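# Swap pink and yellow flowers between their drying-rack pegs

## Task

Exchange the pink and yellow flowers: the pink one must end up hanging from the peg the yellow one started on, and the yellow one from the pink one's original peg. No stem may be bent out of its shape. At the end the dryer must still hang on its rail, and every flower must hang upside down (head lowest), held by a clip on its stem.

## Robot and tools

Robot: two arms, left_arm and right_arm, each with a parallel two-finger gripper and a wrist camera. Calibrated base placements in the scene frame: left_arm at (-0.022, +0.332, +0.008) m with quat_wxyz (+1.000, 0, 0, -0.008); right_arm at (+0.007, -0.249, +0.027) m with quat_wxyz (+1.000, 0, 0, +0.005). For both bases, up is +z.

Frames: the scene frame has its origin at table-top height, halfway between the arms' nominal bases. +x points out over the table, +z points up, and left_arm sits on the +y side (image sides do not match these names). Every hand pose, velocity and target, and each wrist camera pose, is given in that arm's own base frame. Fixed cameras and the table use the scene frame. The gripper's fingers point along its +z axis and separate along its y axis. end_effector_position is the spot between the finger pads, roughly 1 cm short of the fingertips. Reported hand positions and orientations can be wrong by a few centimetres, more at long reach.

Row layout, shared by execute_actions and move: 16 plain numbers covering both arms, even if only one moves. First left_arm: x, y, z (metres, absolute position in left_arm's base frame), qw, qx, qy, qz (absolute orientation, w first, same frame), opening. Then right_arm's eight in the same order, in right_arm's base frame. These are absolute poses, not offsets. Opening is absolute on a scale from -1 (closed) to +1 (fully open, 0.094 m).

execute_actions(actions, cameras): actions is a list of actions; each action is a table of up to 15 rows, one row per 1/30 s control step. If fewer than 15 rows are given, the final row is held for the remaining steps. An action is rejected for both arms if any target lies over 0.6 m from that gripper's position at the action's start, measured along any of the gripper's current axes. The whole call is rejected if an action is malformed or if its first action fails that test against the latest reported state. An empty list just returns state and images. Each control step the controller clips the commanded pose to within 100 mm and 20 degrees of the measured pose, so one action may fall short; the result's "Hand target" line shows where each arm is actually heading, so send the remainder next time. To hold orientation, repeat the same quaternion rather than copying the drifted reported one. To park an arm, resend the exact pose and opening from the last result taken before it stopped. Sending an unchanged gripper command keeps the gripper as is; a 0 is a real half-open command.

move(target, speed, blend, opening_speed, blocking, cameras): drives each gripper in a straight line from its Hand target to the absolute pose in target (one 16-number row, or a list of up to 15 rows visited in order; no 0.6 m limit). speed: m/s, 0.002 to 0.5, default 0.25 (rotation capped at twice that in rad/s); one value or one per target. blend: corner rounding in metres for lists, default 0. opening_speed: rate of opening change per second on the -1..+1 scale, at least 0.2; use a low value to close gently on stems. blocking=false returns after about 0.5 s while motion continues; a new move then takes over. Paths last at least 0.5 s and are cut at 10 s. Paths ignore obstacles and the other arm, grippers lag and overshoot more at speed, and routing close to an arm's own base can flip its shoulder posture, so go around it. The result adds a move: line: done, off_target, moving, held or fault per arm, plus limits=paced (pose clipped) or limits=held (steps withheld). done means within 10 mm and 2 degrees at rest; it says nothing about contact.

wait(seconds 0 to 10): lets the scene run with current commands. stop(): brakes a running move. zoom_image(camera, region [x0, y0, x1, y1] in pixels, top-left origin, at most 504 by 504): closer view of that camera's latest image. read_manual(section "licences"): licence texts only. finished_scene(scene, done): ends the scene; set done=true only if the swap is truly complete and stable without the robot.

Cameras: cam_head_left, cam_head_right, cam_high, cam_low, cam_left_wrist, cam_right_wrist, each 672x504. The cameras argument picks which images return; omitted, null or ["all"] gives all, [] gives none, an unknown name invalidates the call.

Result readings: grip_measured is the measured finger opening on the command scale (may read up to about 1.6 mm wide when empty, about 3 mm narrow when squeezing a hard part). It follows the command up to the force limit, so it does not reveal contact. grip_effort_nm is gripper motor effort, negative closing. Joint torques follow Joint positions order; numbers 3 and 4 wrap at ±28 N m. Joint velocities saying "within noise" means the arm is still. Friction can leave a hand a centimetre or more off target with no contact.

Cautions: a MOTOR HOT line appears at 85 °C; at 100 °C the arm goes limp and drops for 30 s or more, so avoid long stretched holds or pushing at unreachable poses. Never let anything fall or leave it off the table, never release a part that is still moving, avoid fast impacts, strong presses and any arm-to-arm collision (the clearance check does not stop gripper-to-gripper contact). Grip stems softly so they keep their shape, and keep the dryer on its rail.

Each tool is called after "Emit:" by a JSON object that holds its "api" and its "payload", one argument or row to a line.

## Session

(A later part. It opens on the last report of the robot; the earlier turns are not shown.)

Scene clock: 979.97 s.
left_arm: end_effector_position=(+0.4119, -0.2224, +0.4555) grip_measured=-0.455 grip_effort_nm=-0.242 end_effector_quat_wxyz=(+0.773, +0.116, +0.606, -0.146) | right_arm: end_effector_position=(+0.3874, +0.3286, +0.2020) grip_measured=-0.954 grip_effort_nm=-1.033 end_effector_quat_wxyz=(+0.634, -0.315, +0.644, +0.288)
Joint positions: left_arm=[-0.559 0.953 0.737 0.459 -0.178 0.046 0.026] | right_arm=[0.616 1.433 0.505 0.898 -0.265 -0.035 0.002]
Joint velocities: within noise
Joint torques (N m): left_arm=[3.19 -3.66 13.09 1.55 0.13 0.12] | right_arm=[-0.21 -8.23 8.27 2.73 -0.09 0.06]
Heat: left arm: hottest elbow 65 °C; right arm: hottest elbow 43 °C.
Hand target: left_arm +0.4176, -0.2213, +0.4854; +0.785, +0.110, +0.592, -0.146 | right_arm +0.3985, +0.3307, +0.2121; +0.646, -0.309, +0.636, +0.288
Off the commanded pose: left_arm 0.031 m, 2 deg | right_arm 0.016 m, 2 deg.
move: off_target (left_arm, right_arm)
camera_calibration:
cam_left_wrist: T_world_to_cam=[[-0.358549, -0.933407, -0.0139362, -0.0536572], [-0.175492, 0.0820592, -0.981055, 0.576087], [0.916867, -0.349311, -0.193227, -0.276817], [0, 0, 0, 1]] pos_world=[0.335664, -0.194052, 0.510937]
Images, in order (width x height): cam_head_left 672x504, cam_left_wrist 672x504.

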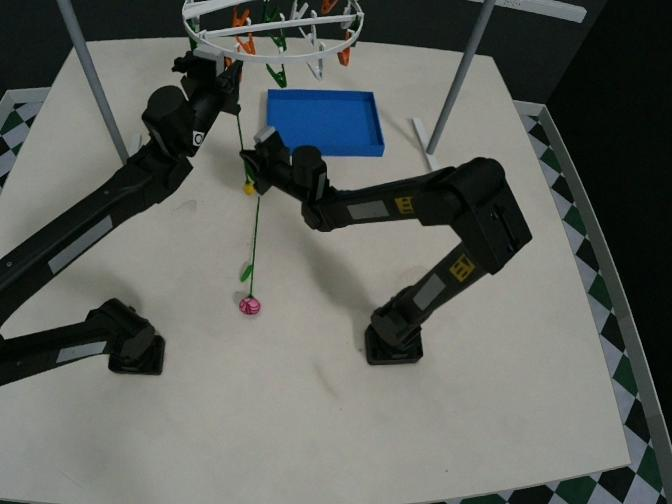

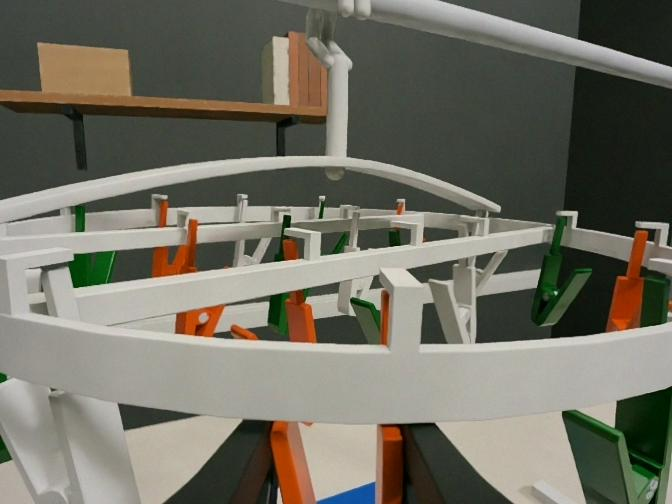

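Emit:
{"api": "move", "payload": {
  "target": [0.4195,-0.2222,0.486,0.7853,0.1097,0.5918,-0.1455,-0.74,0.399,0.331,0.212,0.6457,-0.3093,0.636,0.2884,-0.96],
  "opening_speed": 0.4,
  "cameras": ["cam_left_wrist","cam_head_left","cam_high","cam_right_wrist","cam_head_right"]
}}

Emit:
{"api": "zoom_image", "payload": {
  "camera": "cam_high",
  "region": [250, 80, 350, 155]
}}

Emit:
{"api": "zoom_image", "payload": {
  "camera": "cam_head_right",
  "region": [180, 30, 300, 120]
}}

Emit:
{"api": "zoom_image", "payload": {
  "camera": "cam_head_left",
  "region": [180, 30, 300, 120]
}}

Scene clock: 983.73 s.
left_arm: end_effector_position=(+0.4119, -0.2224, +0.4555) grip_measured=-0.586 grip_effort_nm=-1.057 end_effector_quat_wxyz=(+0.773, +0.116, +0.606, -0.146) | right_arm: end_effector_position=(+0.3874, +0.3286, +0.2020) grip_measured=-0.954 grip_effort_nm=-1.023 end_effector_quat_wxyz=(+0.634, -0.315, +0.644, +0.288)
Joint positions: left_arm=[-0.559 0.953 0.737 0.459 -0.178 0.046 0.019] | right_arm=[0.616 1.433 0.505 0.898 -0.265 -0.035 0.002]
Joint velocities: within noise
Joint torques (N m): left_arm=[3.25 -3.66 13.08 1.58 0.14 0.11] | right_arm=[-0.15 -8 8.34 2.69 -0.09 0.07]
Heat: left arm: hottest elbow 65 °C; right arm: hottest elbow 43 °C.
Hand target: left_arm +0.4176, -0.2213, +0.4854; +0.785, +0.110, +0.592, -0.146 | right_arm +0.3985, +0.3307, +0.2121; +0.646, -0.309, +0.636, +0.288
Off the commanded pose: left_arm 0.031 m, 2 deg | right_arm 0.016 m, 2 deg.
move: off_target (left_arm, right_arm)
camera_calibration:
cam_left_wrist: T_world_to_cam=[[-0.358549, -0.933407, -0.0139362, -0.0536572], [-0.175492, 0.0820592, -0.981055, 0.576087], [0.916867, -0.349311, -0.193227, -0.276817], [0, 0, 0, 1]] pos_world=[0.335664, -0.194052, 0.510937]
cam_right_wrist: T_world_to_cam=[[0.775113, -0.630788, 0.0361485, -0.101363], [-0.253522, -0.362914, -0.896672, 0.439775], [0.578729, 0.685857, -0.441218, -0.273553], [0, 0, 0, 1]] pos_world=[0.348373, 0.28328, 0.277301]
Images, in order (width x height): cam_head_left 672x504, cam_head_right 672x504, cam_high 672x504, cam_left_wrist 672x504, cam_right_wrist 672x504.

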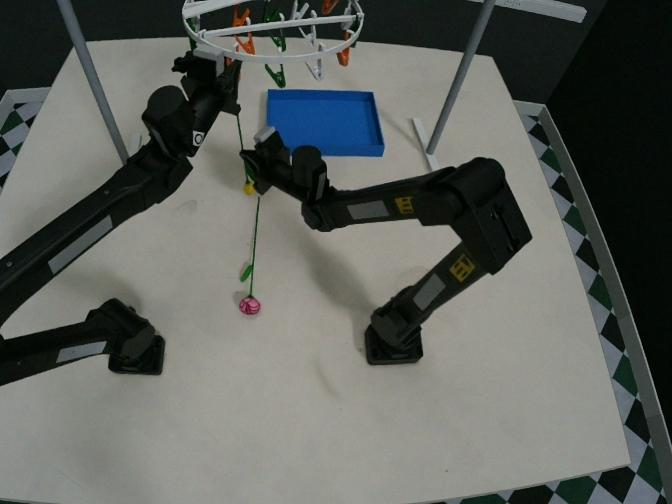

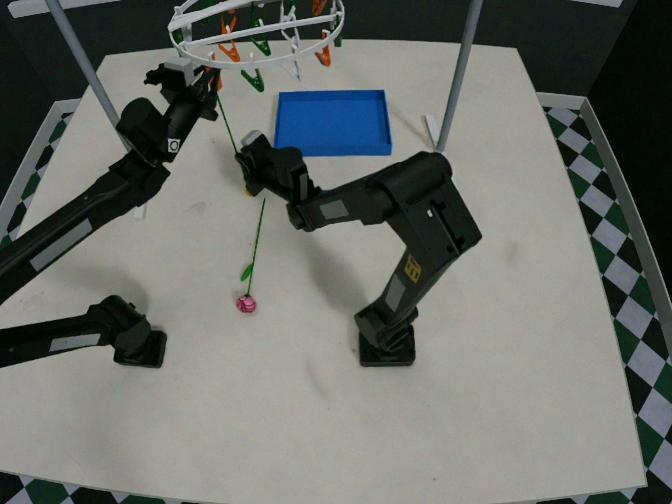

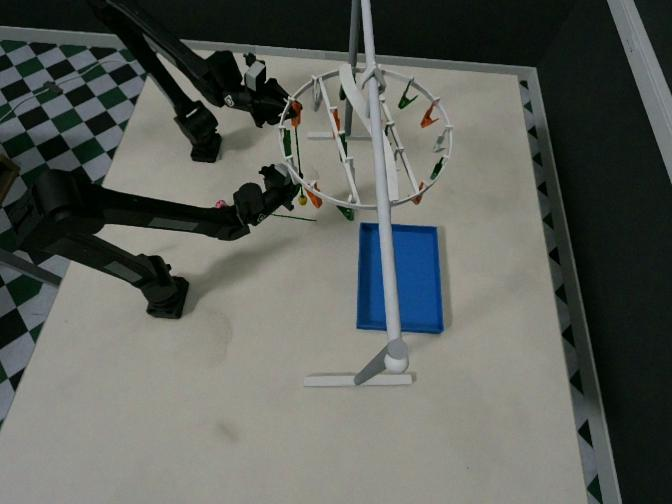

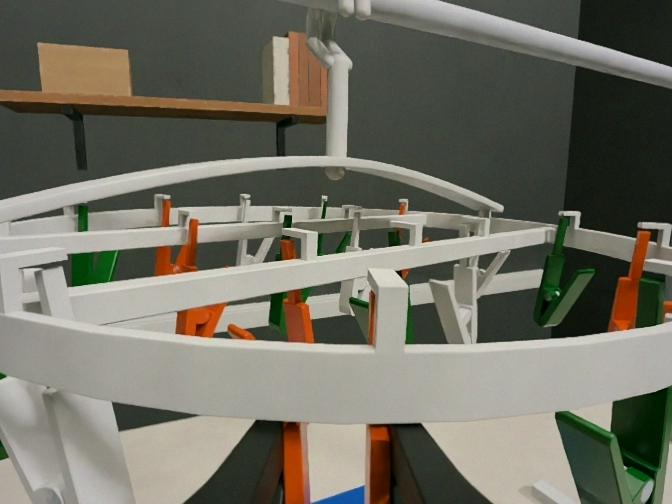

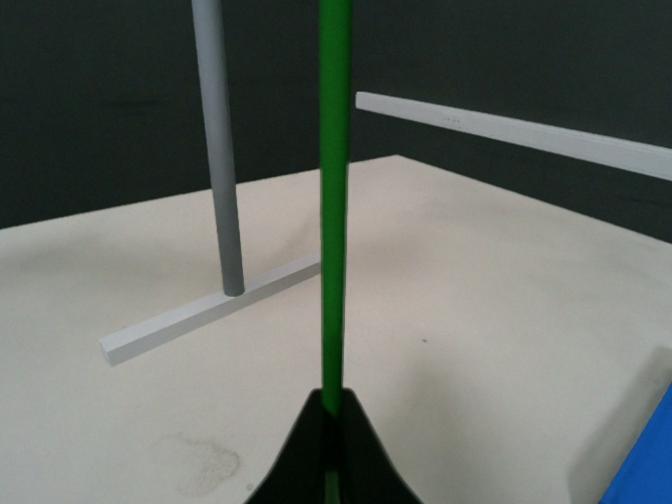

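Scaled by 5.040 from the camera's 672x504 image, which has a finer 960x720 frame.

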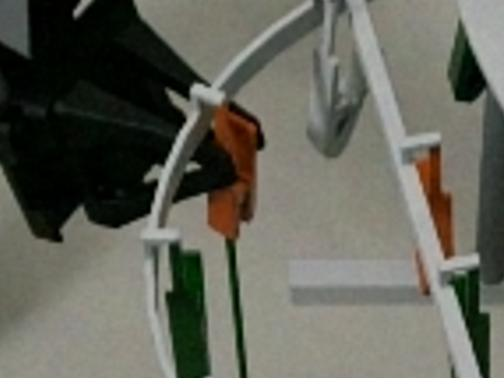

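Scaled by 4.200 from the camera's 672x504 image, which has a finer 960x720 frame.

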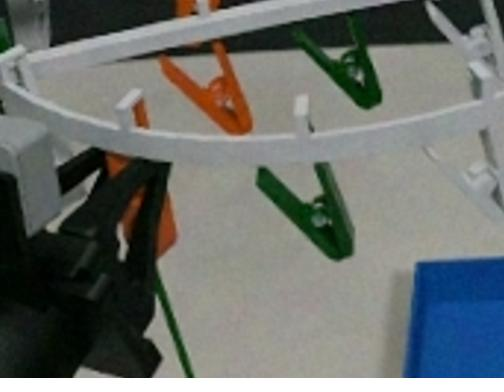

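Scaled by 4.200 from the camera's 672x504 image, which has a finer 960x720 frame.

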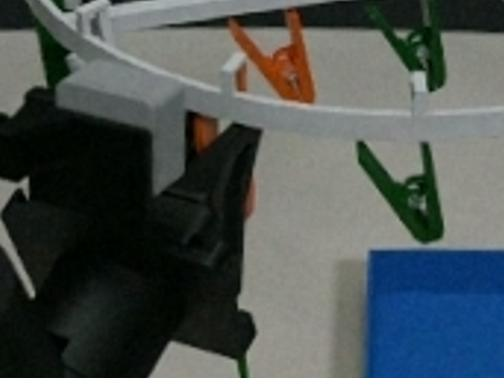

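Emit:
{"api": "zoom_image", "payload": {
  "camera": "cam_head_right",
  "region": [195, 60, 245, 110]
}}

Emit:
{"api": "zoom_image", "payload": {
  "camera": "cam_high",
  "region": [275, 95, 315, 135]
}}

Scaled by 10.080 from the camera's 672x504 image, which has a finer 960x720 frame.

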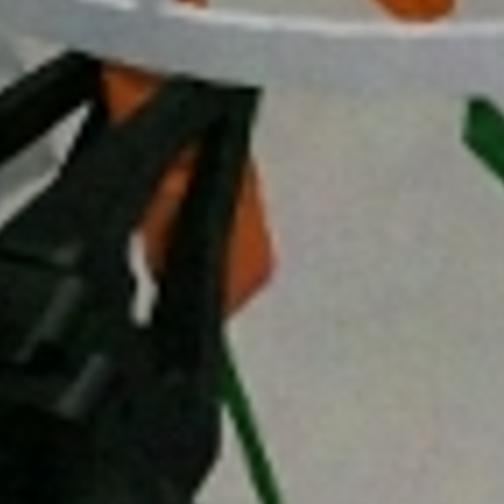

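Scaled by 12.600 from the camera's 672x504 image, which has a finer 960x720 frame.

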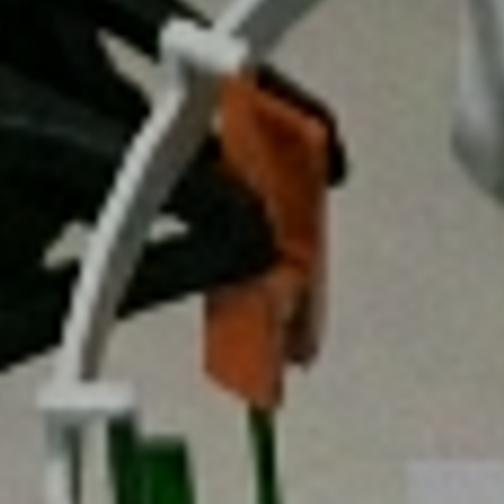

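Emit:
{"api": "zoom_image", "payload": {
  "camera": "cam_head_left",
  "region": [215, 55, 265, 125]
}}

Scaled by 7.200 from the camera's 672x504 image, which has a finer 960x720 frame.

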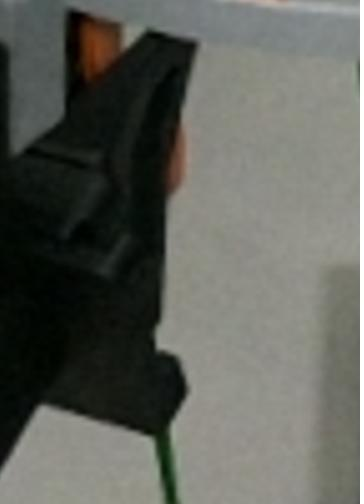

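Emit:
{"api": "move", "payload": {
  "target": [0.4195,-0.2222,0.486,0.7853,0.1097,0.5918,-0.1455,-0.74,0.399,0.3315,0.226,0.6457,-0.3093,0.636,0.2884,-0.96],
  "speed": 0.03,
  "cameras": ["cam_left_wrist","cam_head_left","cam_high","cam_right_wrist","cam_head_right"]
}}

Emit:
{"api": "zoom_image", "payload": {
  "camera": "cam_head_right",
  "region": [195, 60, 245, 110]
}}

Emit:
{"api": "zoom_image", "payload": {
  "camera": "cam_high",
  "region": [275, 95, 315, 135]
}}

Scene clock: 1012.47 s.
left_arm: end_effector_position=(+0.4119, -0.2224, +0.4555) grip_measured=-0.586 grip_effort_nm=-1.062 end_effector_quat_wxyz=(+0.773, +0.116, +0.606, -0.146) | right_arm: end_effector_position=(+0.3857, +0.3275, +0.2056) grip_measured=-0.954 grip_effort_nm=-1.033 end_effector_quat_wxyz=(+0.631, -0.315, +0.647, +0.288)
Joint positions: left_arm=[-0.559 0.953 0.737 0.459 -0.178 0.046 0.019] | right_arm=[0.616 1.409 0.505 0.866 -0.265 -0.035 0.002]
Joint velocities: within noise
Joint torques (N m): left_arm=[3.14 -3.72 13.11 1.57 0.14 0.12] | right_arm=[-0.26 -9.82 9.39 1.72 -0.05 0.07]
Heat: left arm: hottest elbow 65 °C; right arm: hottest elbow 44 °C.
Hand target: left_arm +0.4176, -0.2213, +0.4854; +0.785, +0.110, +0.592, -0.146 | right_arm +0.3981, +0.3309, +0.2262; +0.646, -0.309, +0.636, +0.288
Off the commanded pose: left_arm 0.031 m, 2 deg | right_arm 0.025 m, 2 deg.
move: off_target (left_arm, right_arm)
camera_calibration:
cam_left_wrist: T_world_to_cam=[[-0.358549, -0.933407, -0.0139362, -0.0536572], [-0.175492, 0.0820592, -0.981055, 0.576087], [0.916867, -0.349311, -0.193227, -0.276817], [0, 0, 0, 1]] pos_world=[0.335664, -0.194052, 0.510937]
cam_right_wrist: T_world_to_cam=[[0.775363, -0.630611, 0.0337907, -0.100626], [-0.259932, -0.367447, -0.892983, 0.445414], [0.575541, 0.683603, -0.448821, -0.266669], [0, 0, 0, 1]] pos_world=[0.347278, 0.282506, 0.28146]
Images, in order (width x height): cam_head_left 672x504, cam_head_right 672x504, cam_high 672x504, cam_left_wrist 672x504, cam_right_wrist 672x504.

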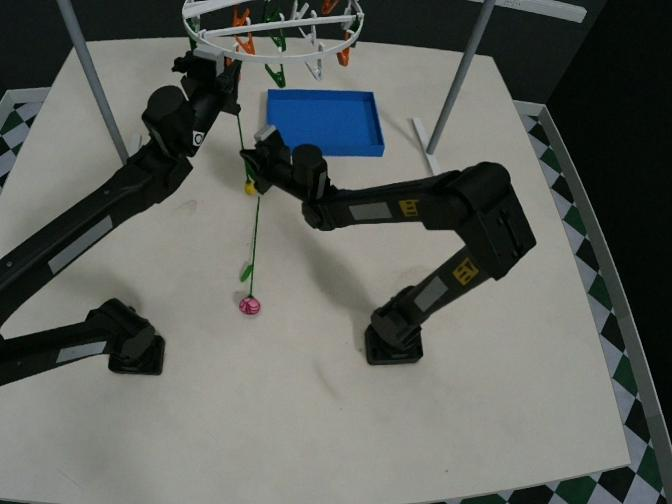

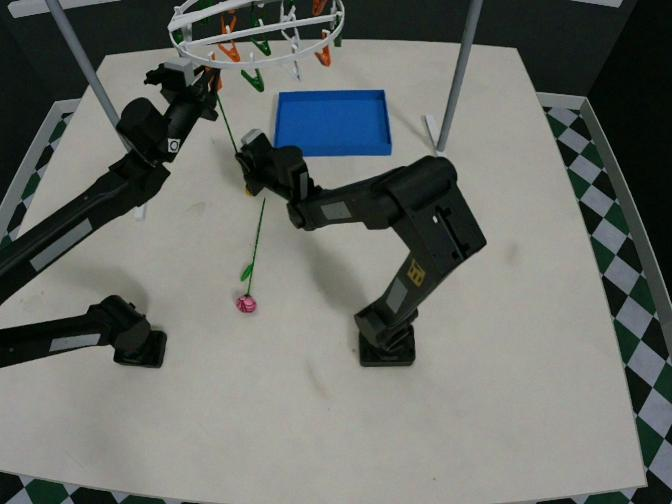

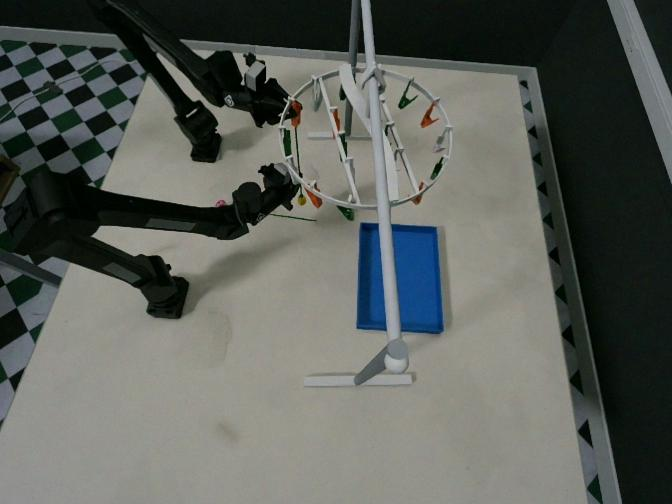

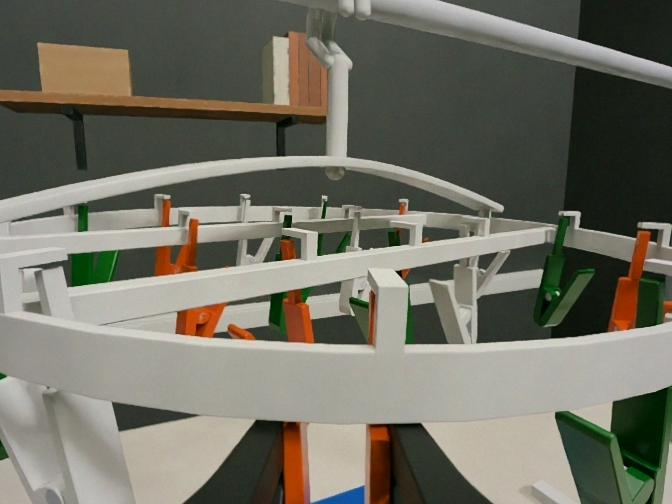

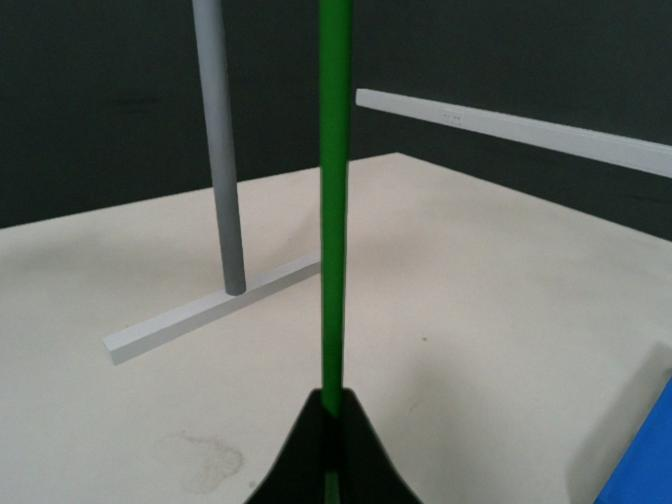

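Scaled by 10.080 from the camera's 672x504 image, which has a finer 960x720 frame.

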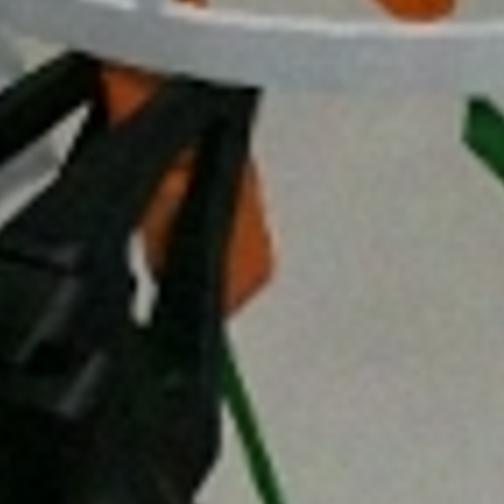

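Scaled by 12.600 from the camera's 672x504 image, which has a finer 960x720 frame.

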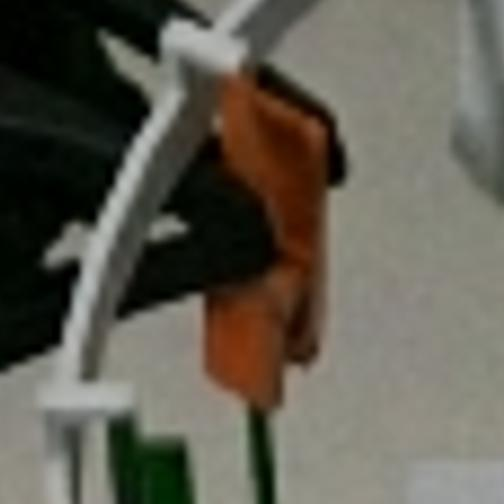

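Emit:
{"api": "move", "payload": {
  "target": [0.4195,-0.2222,0.486,0.7853,0.1097,0.5918,-0.1455,-0.74,0.4015,0.335,0.232,0.6479,-0.3083,0.6337,0.2895,-0.96],
  "speed": 0.03,
  "cameras": ["cam_left_wrist","cam_head_left","cam_high","cam_right_wrist","cam_head_right"]
}}

Emit:
{"api": "zoom_image", "payload": {
  "camera": "cam_head_right",
  "region": [195, 60, 245, 110]
}}

Emit:
{"api": "zoom_image", "payload": {
  "camera": "cam_high",
  "region": [275, 95, 315, 135]
}}

Scene clock: 1026.03 s.
left_arm: end_effector_position=(+0.4119, -0.2224, +0.4555) grip_measured=-0.586 grip_effort_nm=-1.067 end_effector_quat_wxyz=(+0.773, +0.116, +0.606, -0.146) | right_arm: end_effector_position=(+0.3880, +0.3289, +0.2085) grip_measured=-0.954 grip_effort_nm=-1.028 end_effector_quat_wxyz=(+0.632, -0.315, +0.647, +0.288)
Joint positions: left_arm=[-0.559 0.953 0.737 0.459 -0.178 0.046 0.019] | right_arm=[0.616 1.408 0.514 0.856 -0.264 -0.035 0.002]
Joint velocities: within noise
Joint torques (N m): left_arm=[3.19 -3.66 13.11 1.58 0.14 0.11] | right_arm=[0.15 -9.88 9.83 1.72 0.06 0.09]
Heat: left arm: hottest elbow 66 °C; right arm: hottest elbow 45 °C.
Hand target: left_arm +0.4176, -0.2213, +0.4854; +0.785, +0.110, +0.592, -0.146 | right_arm +0.4003, +0.3342, +0.2322; +0.648, -0.308, +0.633, +0.290
Off the commanded pose: left_arm 0.031 m, 2 deg | right_arm 0.028 m, 3 deg.
move: off_target (left_arm, right_arm)
camera_calibration:
cam_left_wrist: T_world_to_cam=[[-0.358549, -0.933407, -0.0139362, -0.0536572], [-0.175492, 0.0820592, -0.981055, 0.576087], [0.916867, -0.349311, -0.193227, -0.276817], [0, 0, 0, 1]] pos_world=[0.335664, -0.194052, 0.510937]
cam_right_wrist: T_world_to_cam=[[0.77485, -0.631223, 0.0341258, -0.101225], [-0.259362, -0.36668, -0.893463, 0.448667], [0.576488, 0.683449, -0.447838, -0.268188], [0, 0, 0, 1]] pos_world=[0.349409, 0.283915, 0.284217]
Images, in order (width x height): cam_head_left 672x504, cam_head_right 672x504, cam_high 672x504, cam_left_wrist 672x504, cam_right_wrist 672x504.

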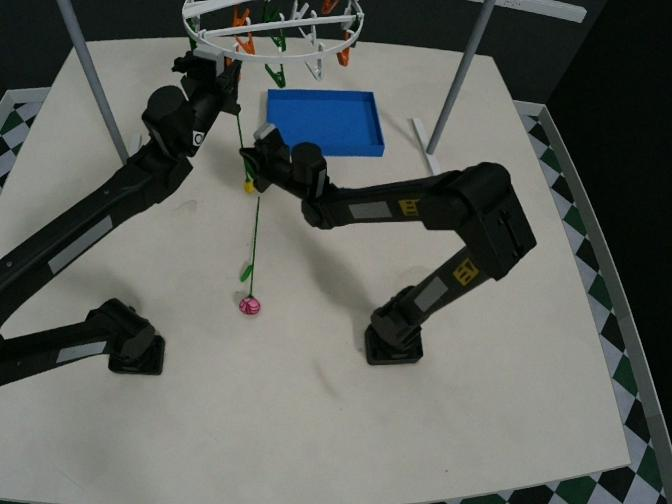

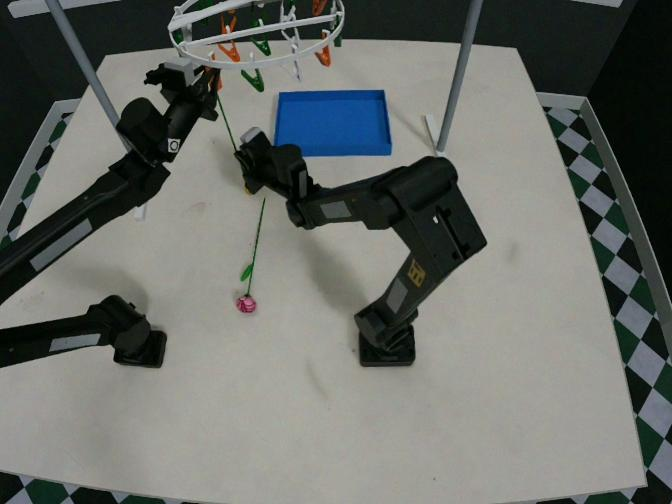

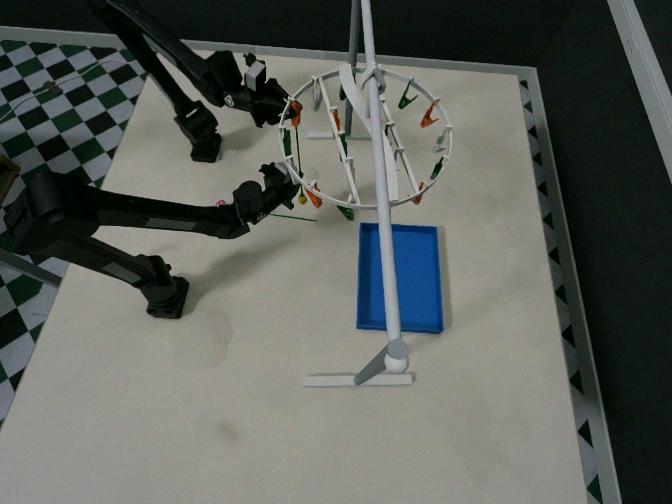

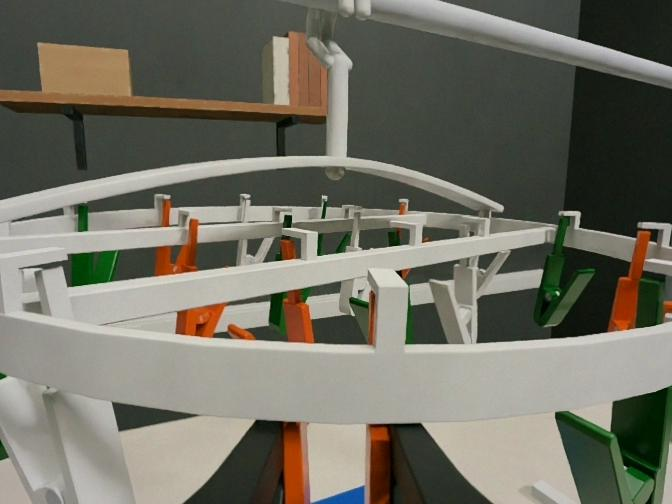

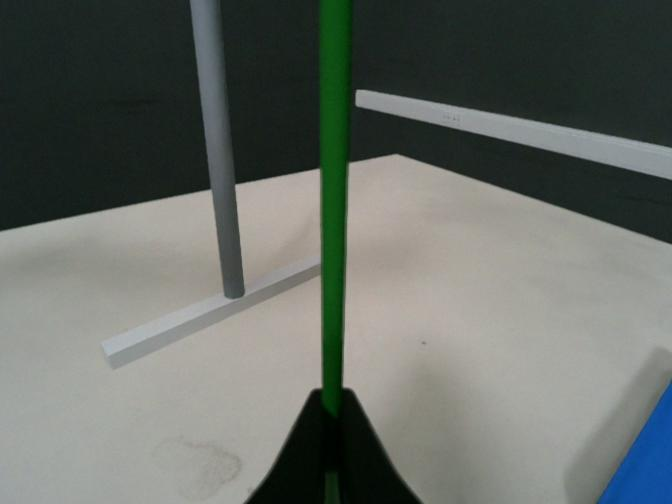

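Scaled by 10.080 from the camera's 672x504 image, which has a finer 960x720 frame.

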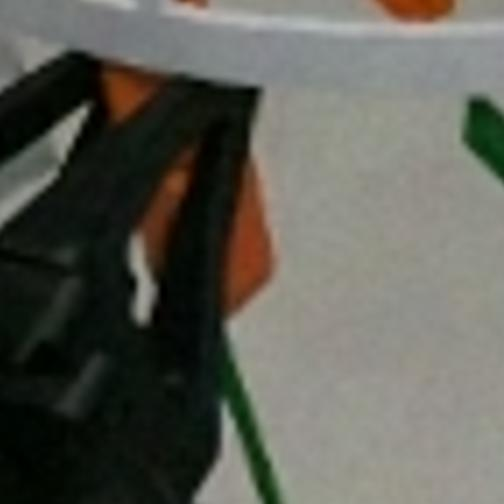

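Scaled by 12.600 from the camera's 672x504 image, which has a finer 960x720 frame.

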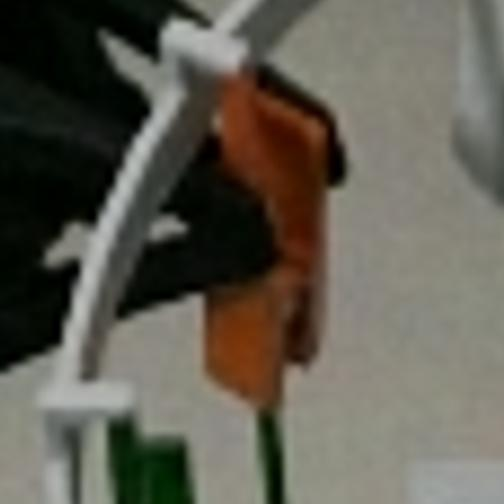

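Emit:
{"api": "move", "payload": {
  "target": [0.4195,-0.2222,0.486,0.7853,0.1097,0.5918,-0.1455,-0.74,0.4015,0.3375,0.236,0.6479,-0.3083,0.6337,0.2895,-0.96],
  "speed": 0.03,
  "cameras": ["cam_head_left","cam_high","cam_right_wrist","cam_head_right"]
}}

Emit:
{"api": "zoom_image", "payload": {
  "camera": "cam_head_right",
  "region": [195, 60, 245, 110]
}}

Emit:
{"api": "zoom_image", "payload": {
  "camera": "cam_high",
  "region": [275, 95, 315, 135]
}}

Scene clock: 1032.27 s.
left_arm: end_effector_position=(+0.4119, -0.2224, +0.4555) grip_measured=-0.586 grip_effort_nm=-1.067 end_effector_quat_wxyz=(+0.773, +0.116, +0.606, -0.146) | right_arm: end_effector_position=(+0.3899, +0.3291, +0.2116) grip_measured=-0.954 grip_effort_nm=-1.033 end_effector_quat_wxyz=(+0.632, -0.313, +0.648, +0.286)
Joint positions: left_arm=[-0.559 0.953 0.737 0.459 -0.178 0.046 0.019] | right_arm=[0.616 1.401 0.521 0.841 -0.259 -0.035 0.002]
Joint velocities: within noise
Joint torques (N m): left_arm=[3.19 -3.66 13.09 1.58 0.13 0.12] | right_arm=[0.44 -9.88 9.95 1.76 0.07 0.09]
Heat: left arm: hottest elbow 67 °C; right arm: hottest elbow 45 °C.
Hand target: left_arm +0.4176, -0.2213, +0.4854; +0.785, +0.110, +0.592, -0.146 | right_arm +0.4003, +0.3367, +0.2362; +0.648, -0.308, +0.634, +0.290
Off the commanded pose: left_arm 0.031 m, 2 deg | right_arm 0.028 m, 3 deg.
move: off_target (left_arm, right_arm)
camera_calibration:
cam_right_wrist: T_world_to_cam=[[0.771256, -0.635615, 0.0340307, -0.0998191], [-0.26218, -0.365937, -0.892946, 0.452779], [0.580023, 0.679767, -0.448876, -0.267921], [0, 0, 0, 1]] pos_world=[0.351096, 0.284366, 0.287441]
Images, in order (width x height): cam_head_left 672x504, cam_head_right 672x504, cam_high 672x504, cam_right_wrist 672x504.

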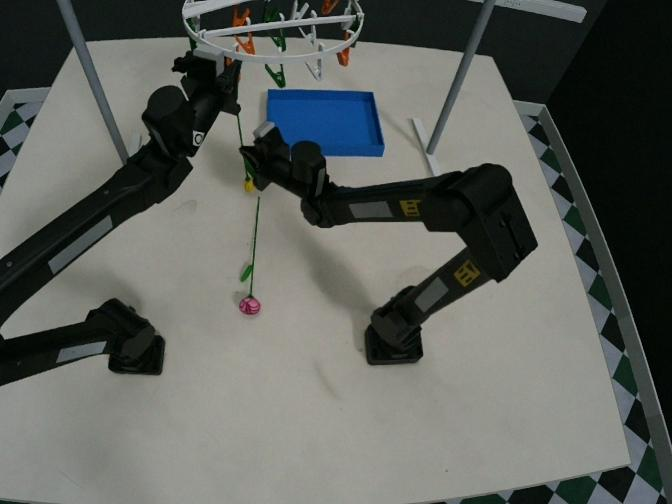

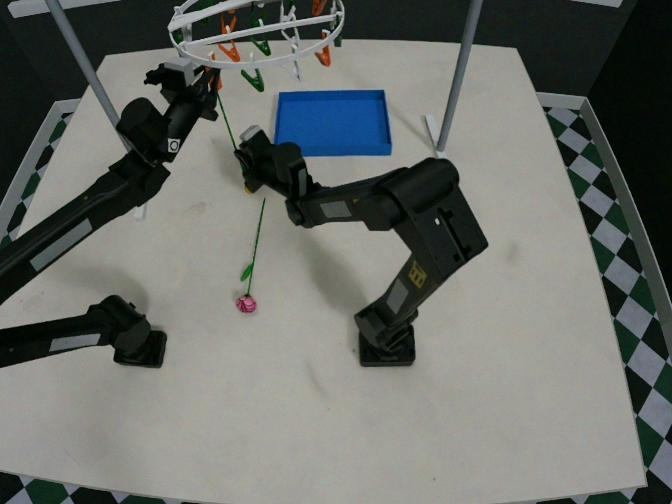

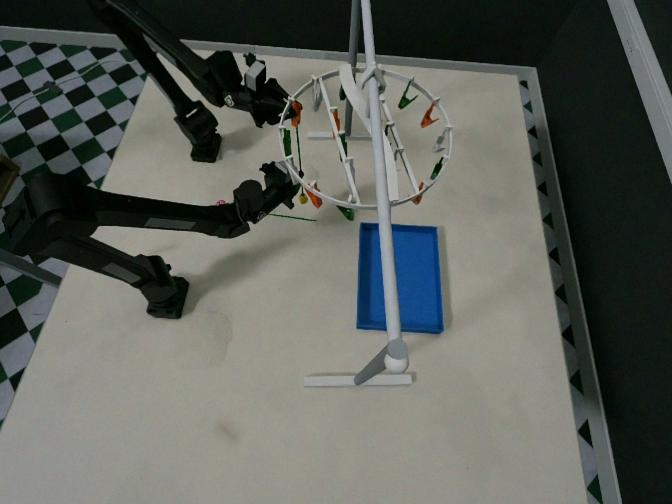

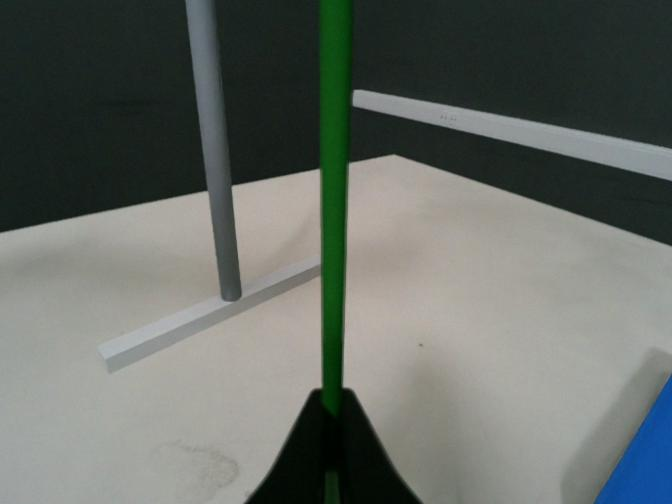

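Scaled by 10.080 from the camera's 672x504 image, which has a finer 960x720 frame.

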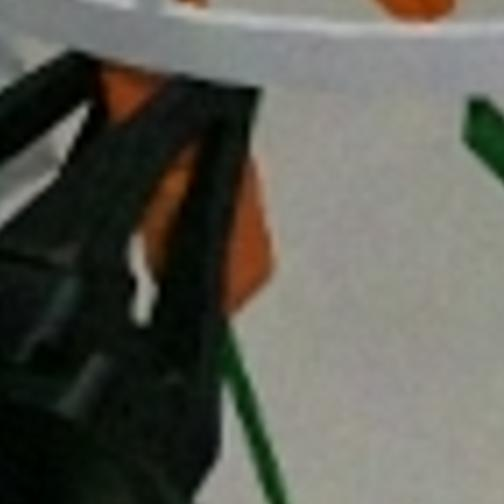

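Scaled by 12.600 from the camera's 672x504 image, which has a finer 960x720 frame.

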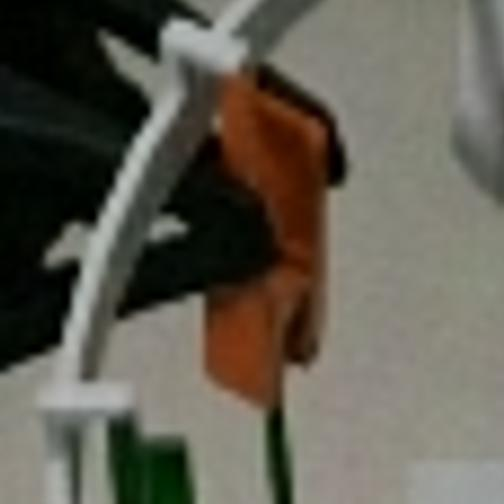

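Emit:
{"api": "wait", "payload": {
  "seconds": 0.1,
  "cameras": ["cam_low","cam_head_left","cam_head_right","cam_high"]
}}

Scene clock: 1046.83 s.
left_arm: end_effector_position=(+0.4119, -0.2224, +0.4555) grip_measured=-0.586 grip_effort_nm=-1.067 end_effector_quat_wxyz=(+0.773, +0.116, +0.606, -0.146) | right_arm: end_effector_position=(+0.3899, +0.3290, +0.2113) grip_measured=-0.954 grip_effort_nm=-1.033 end_effector_quat_wxyz=(+0.632, -0.313, +0.649, +0.286)
Joint positions: left_arm=[-0.559 0.953 0.737 0.459 -0.178 0.046 0.019] | right_arm=[0.616 1.401 0.521 0.84 -0.258 -0.035 0.002]
Joint velocities: within noise
Joint torques (N m): left_arm=[3.19 -3.66 13.09 1.58 0.13 0.11] | right_arm=[0.62 -10.05 9.96 1.74 0.06 0.09]
Heat: left arm: hottest elbow 68 °C; right arm: hottest elbow 46 °C.
Hand target: left_arm +0.4176, -0.2213, +0.4854; +0.785, +0.110, +0.592, -0.146 | right_arm +0.4003, +0.3366, +0.2361; +0.648, -0.308, +0.634, +0.290
Tool commands: left_gripper/opening=-0.74 right_gripper/opening=-0.96
Off the commanded pose: left_arm 0.031 m, 2 deg | right_arm 0.029 m, 3 deg.
wait: 0.10 s; at rest from the start
Images, in order (width x height): cam_head_left 672x504, cam_head_right 672x504, cam_high 672x504, cam_low 672x504.

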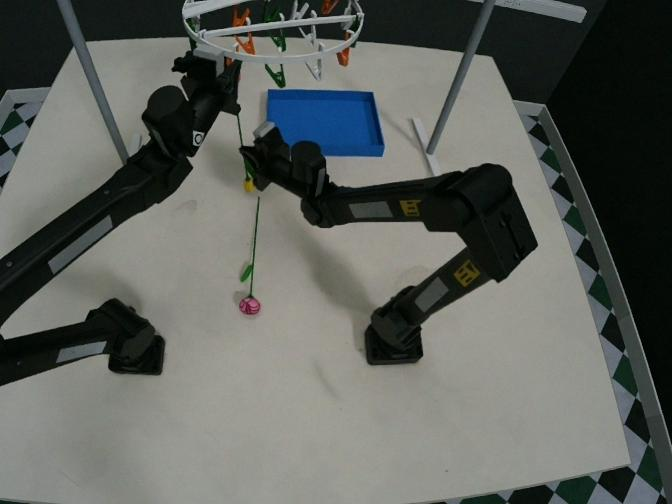

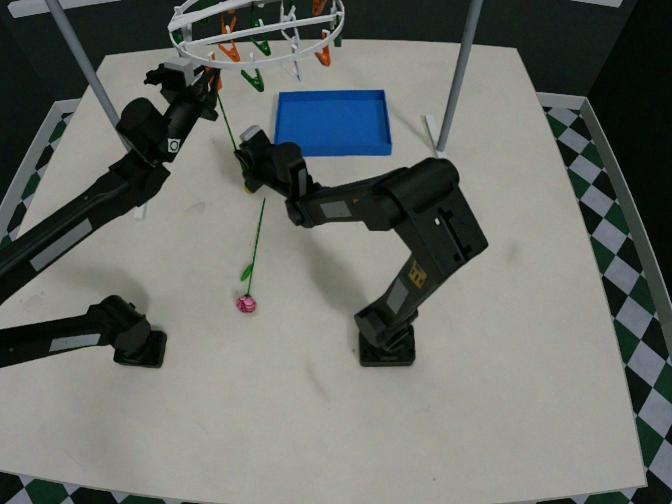

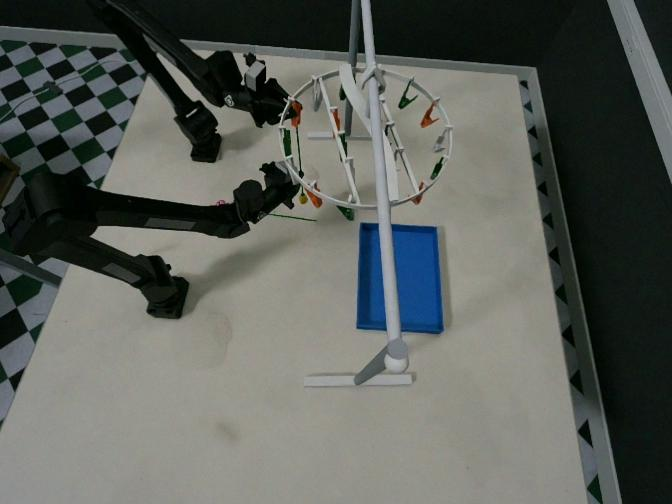

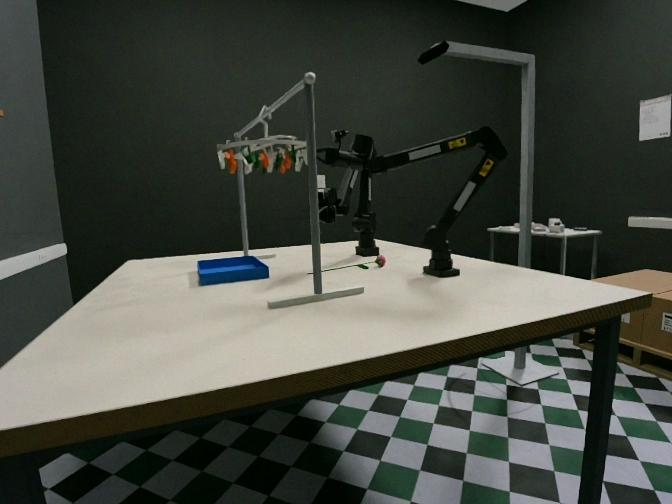

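Emit:
{"api": "move", "payload": {
  "target": [0.4195,-0.2222,0.486,0.7853,0.1097,0.5918,-0.1455,-0.74,0.401,0.332,0.238,0.6479,-0.3083,0.6337,0.2895,-0.96],
  "speed": 0.03,
  "cameras": ["cam_head_left","cam_high","cam_right_wrist","cam_head_right"]
}}

Emit:
{"api": "zoom_image", "payload": {
  "camera": "cam_head_right",
  "region": [195, 60, 245, 110]
}}

Emit:
{"api": "zoom_image", "payload": {
  "camera": "cam_high",
  "region": [275, 95, 315, 135]
}}

Scene clock: 1066.03 s.
left_arm: end_effector_position=(+0.4119, -0.2224, +0.4555) grip_measured=-0.586 grip_effort_nm=-1.062 end_effector_quat_wxyz=(+0.773, +0.116, +0.606, -0.146) | right_arm: end_effector_position=(+0.3881, +0.3289, +0.2163) grip_measured=-0.954 grip_effort_nm=-1.033 end_effector_quat_wxyz=(+0.633, -0.315, +0.645, +0.288)
Joint positions: left_arm=[-0.559 0.953 0.737 0.459 -0.178 0.046 0.019] | right_arm=[0.615 1.387 0.521 0.833 -0.266 -0.035 0.002]
Joint velocities: within noise
Joint torques (N m): left_arm=[3.19 -3.66 13.09 1.59 0.13 0.11] | right_arm=[-0.15 -9.93 9.58 1.73 -0.11 0.08]
Heat: left arm: hottest elbow 69 °C; right arm: hottest elbow 48 °C.
Hand target: left_arm +0.4176, -0.2213, +0.4854; +0.785, +0.110, +0.592, -0.146 | right_arm +0.4001, +0.3313, +0.2381; +0.648, -0.308, +0.634, +0.289
Off the commanded pose: left_arm 0.031 m, 2 deg | right_arm 0.025 m, 2 deg.
move: off_target (left_arm, right_arm)
camera_calibration:
cam_right_wrist: T_world_to_cam=[[0.775443, -0.630431, 0.0352927, -0.102342], [-0.255635, -0.364563, -0.895402, 0.453982], [0.577355, 0.685311, -0.443858, -0.266606], [0, 0, 0, 1]] pos_world=[0.349341, 0.283693, 0.291773]
Images, in order (width x height): cam_head_left 672x504, cam_head_right 672x504, cam_high 672x504, cam_right_wrist 672x504.

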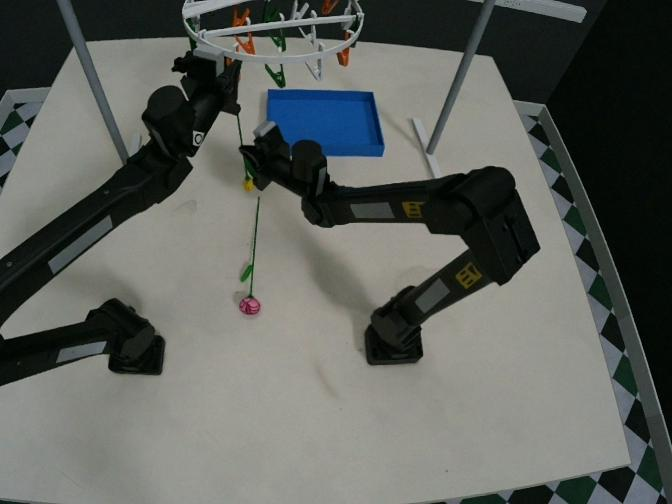

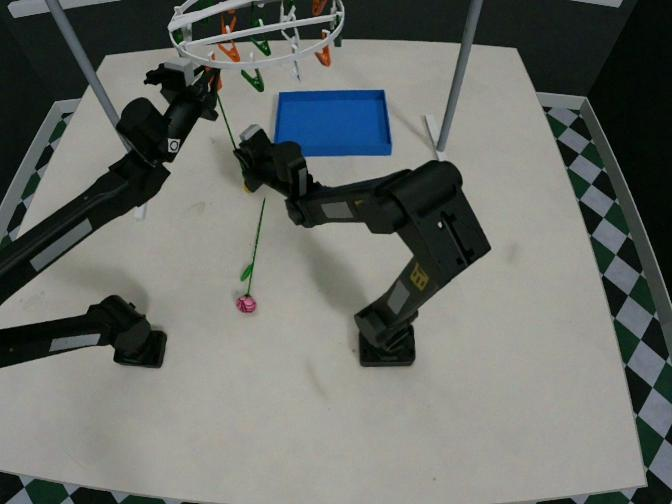

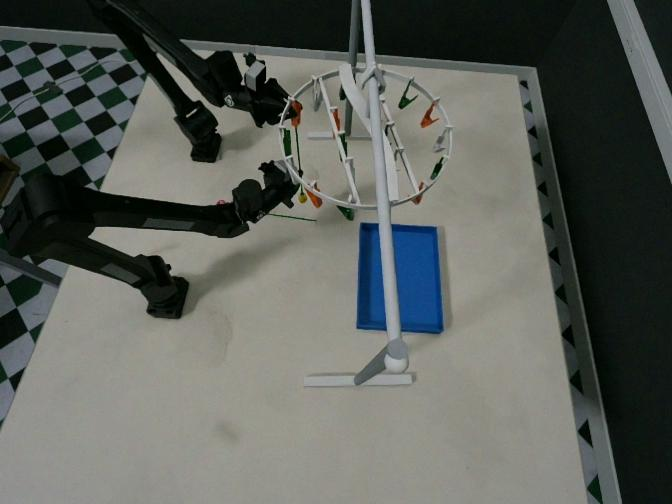

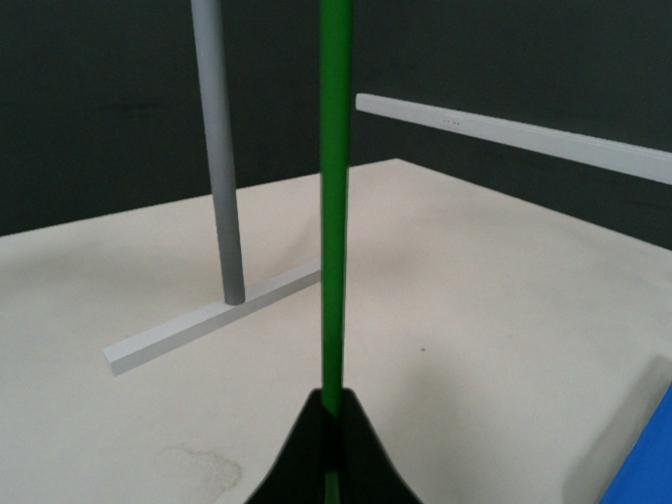

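Scaled by 10.080 from the camera's 672x504 image, which has a finer 960x720 frame.

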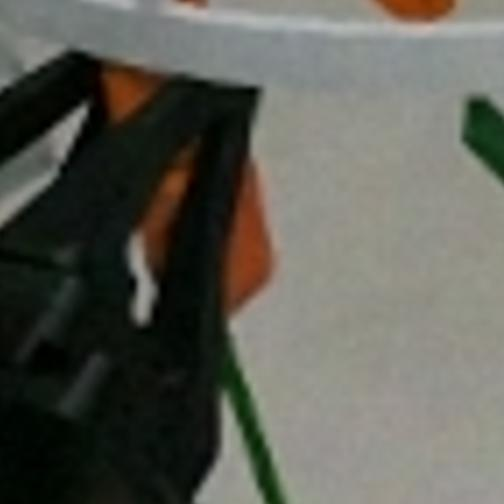

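Scaled by 12.600 from the camera's 672x504 image, which has a finer 960x720 frame.

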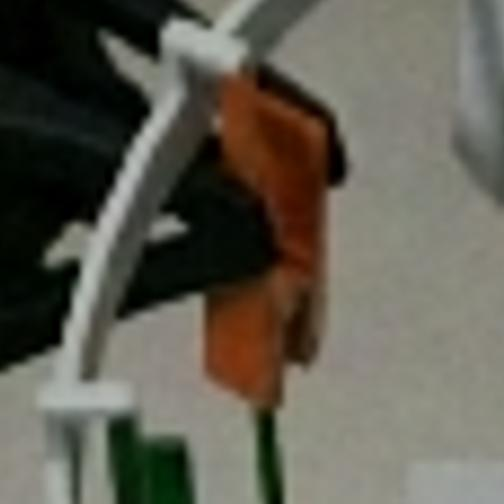

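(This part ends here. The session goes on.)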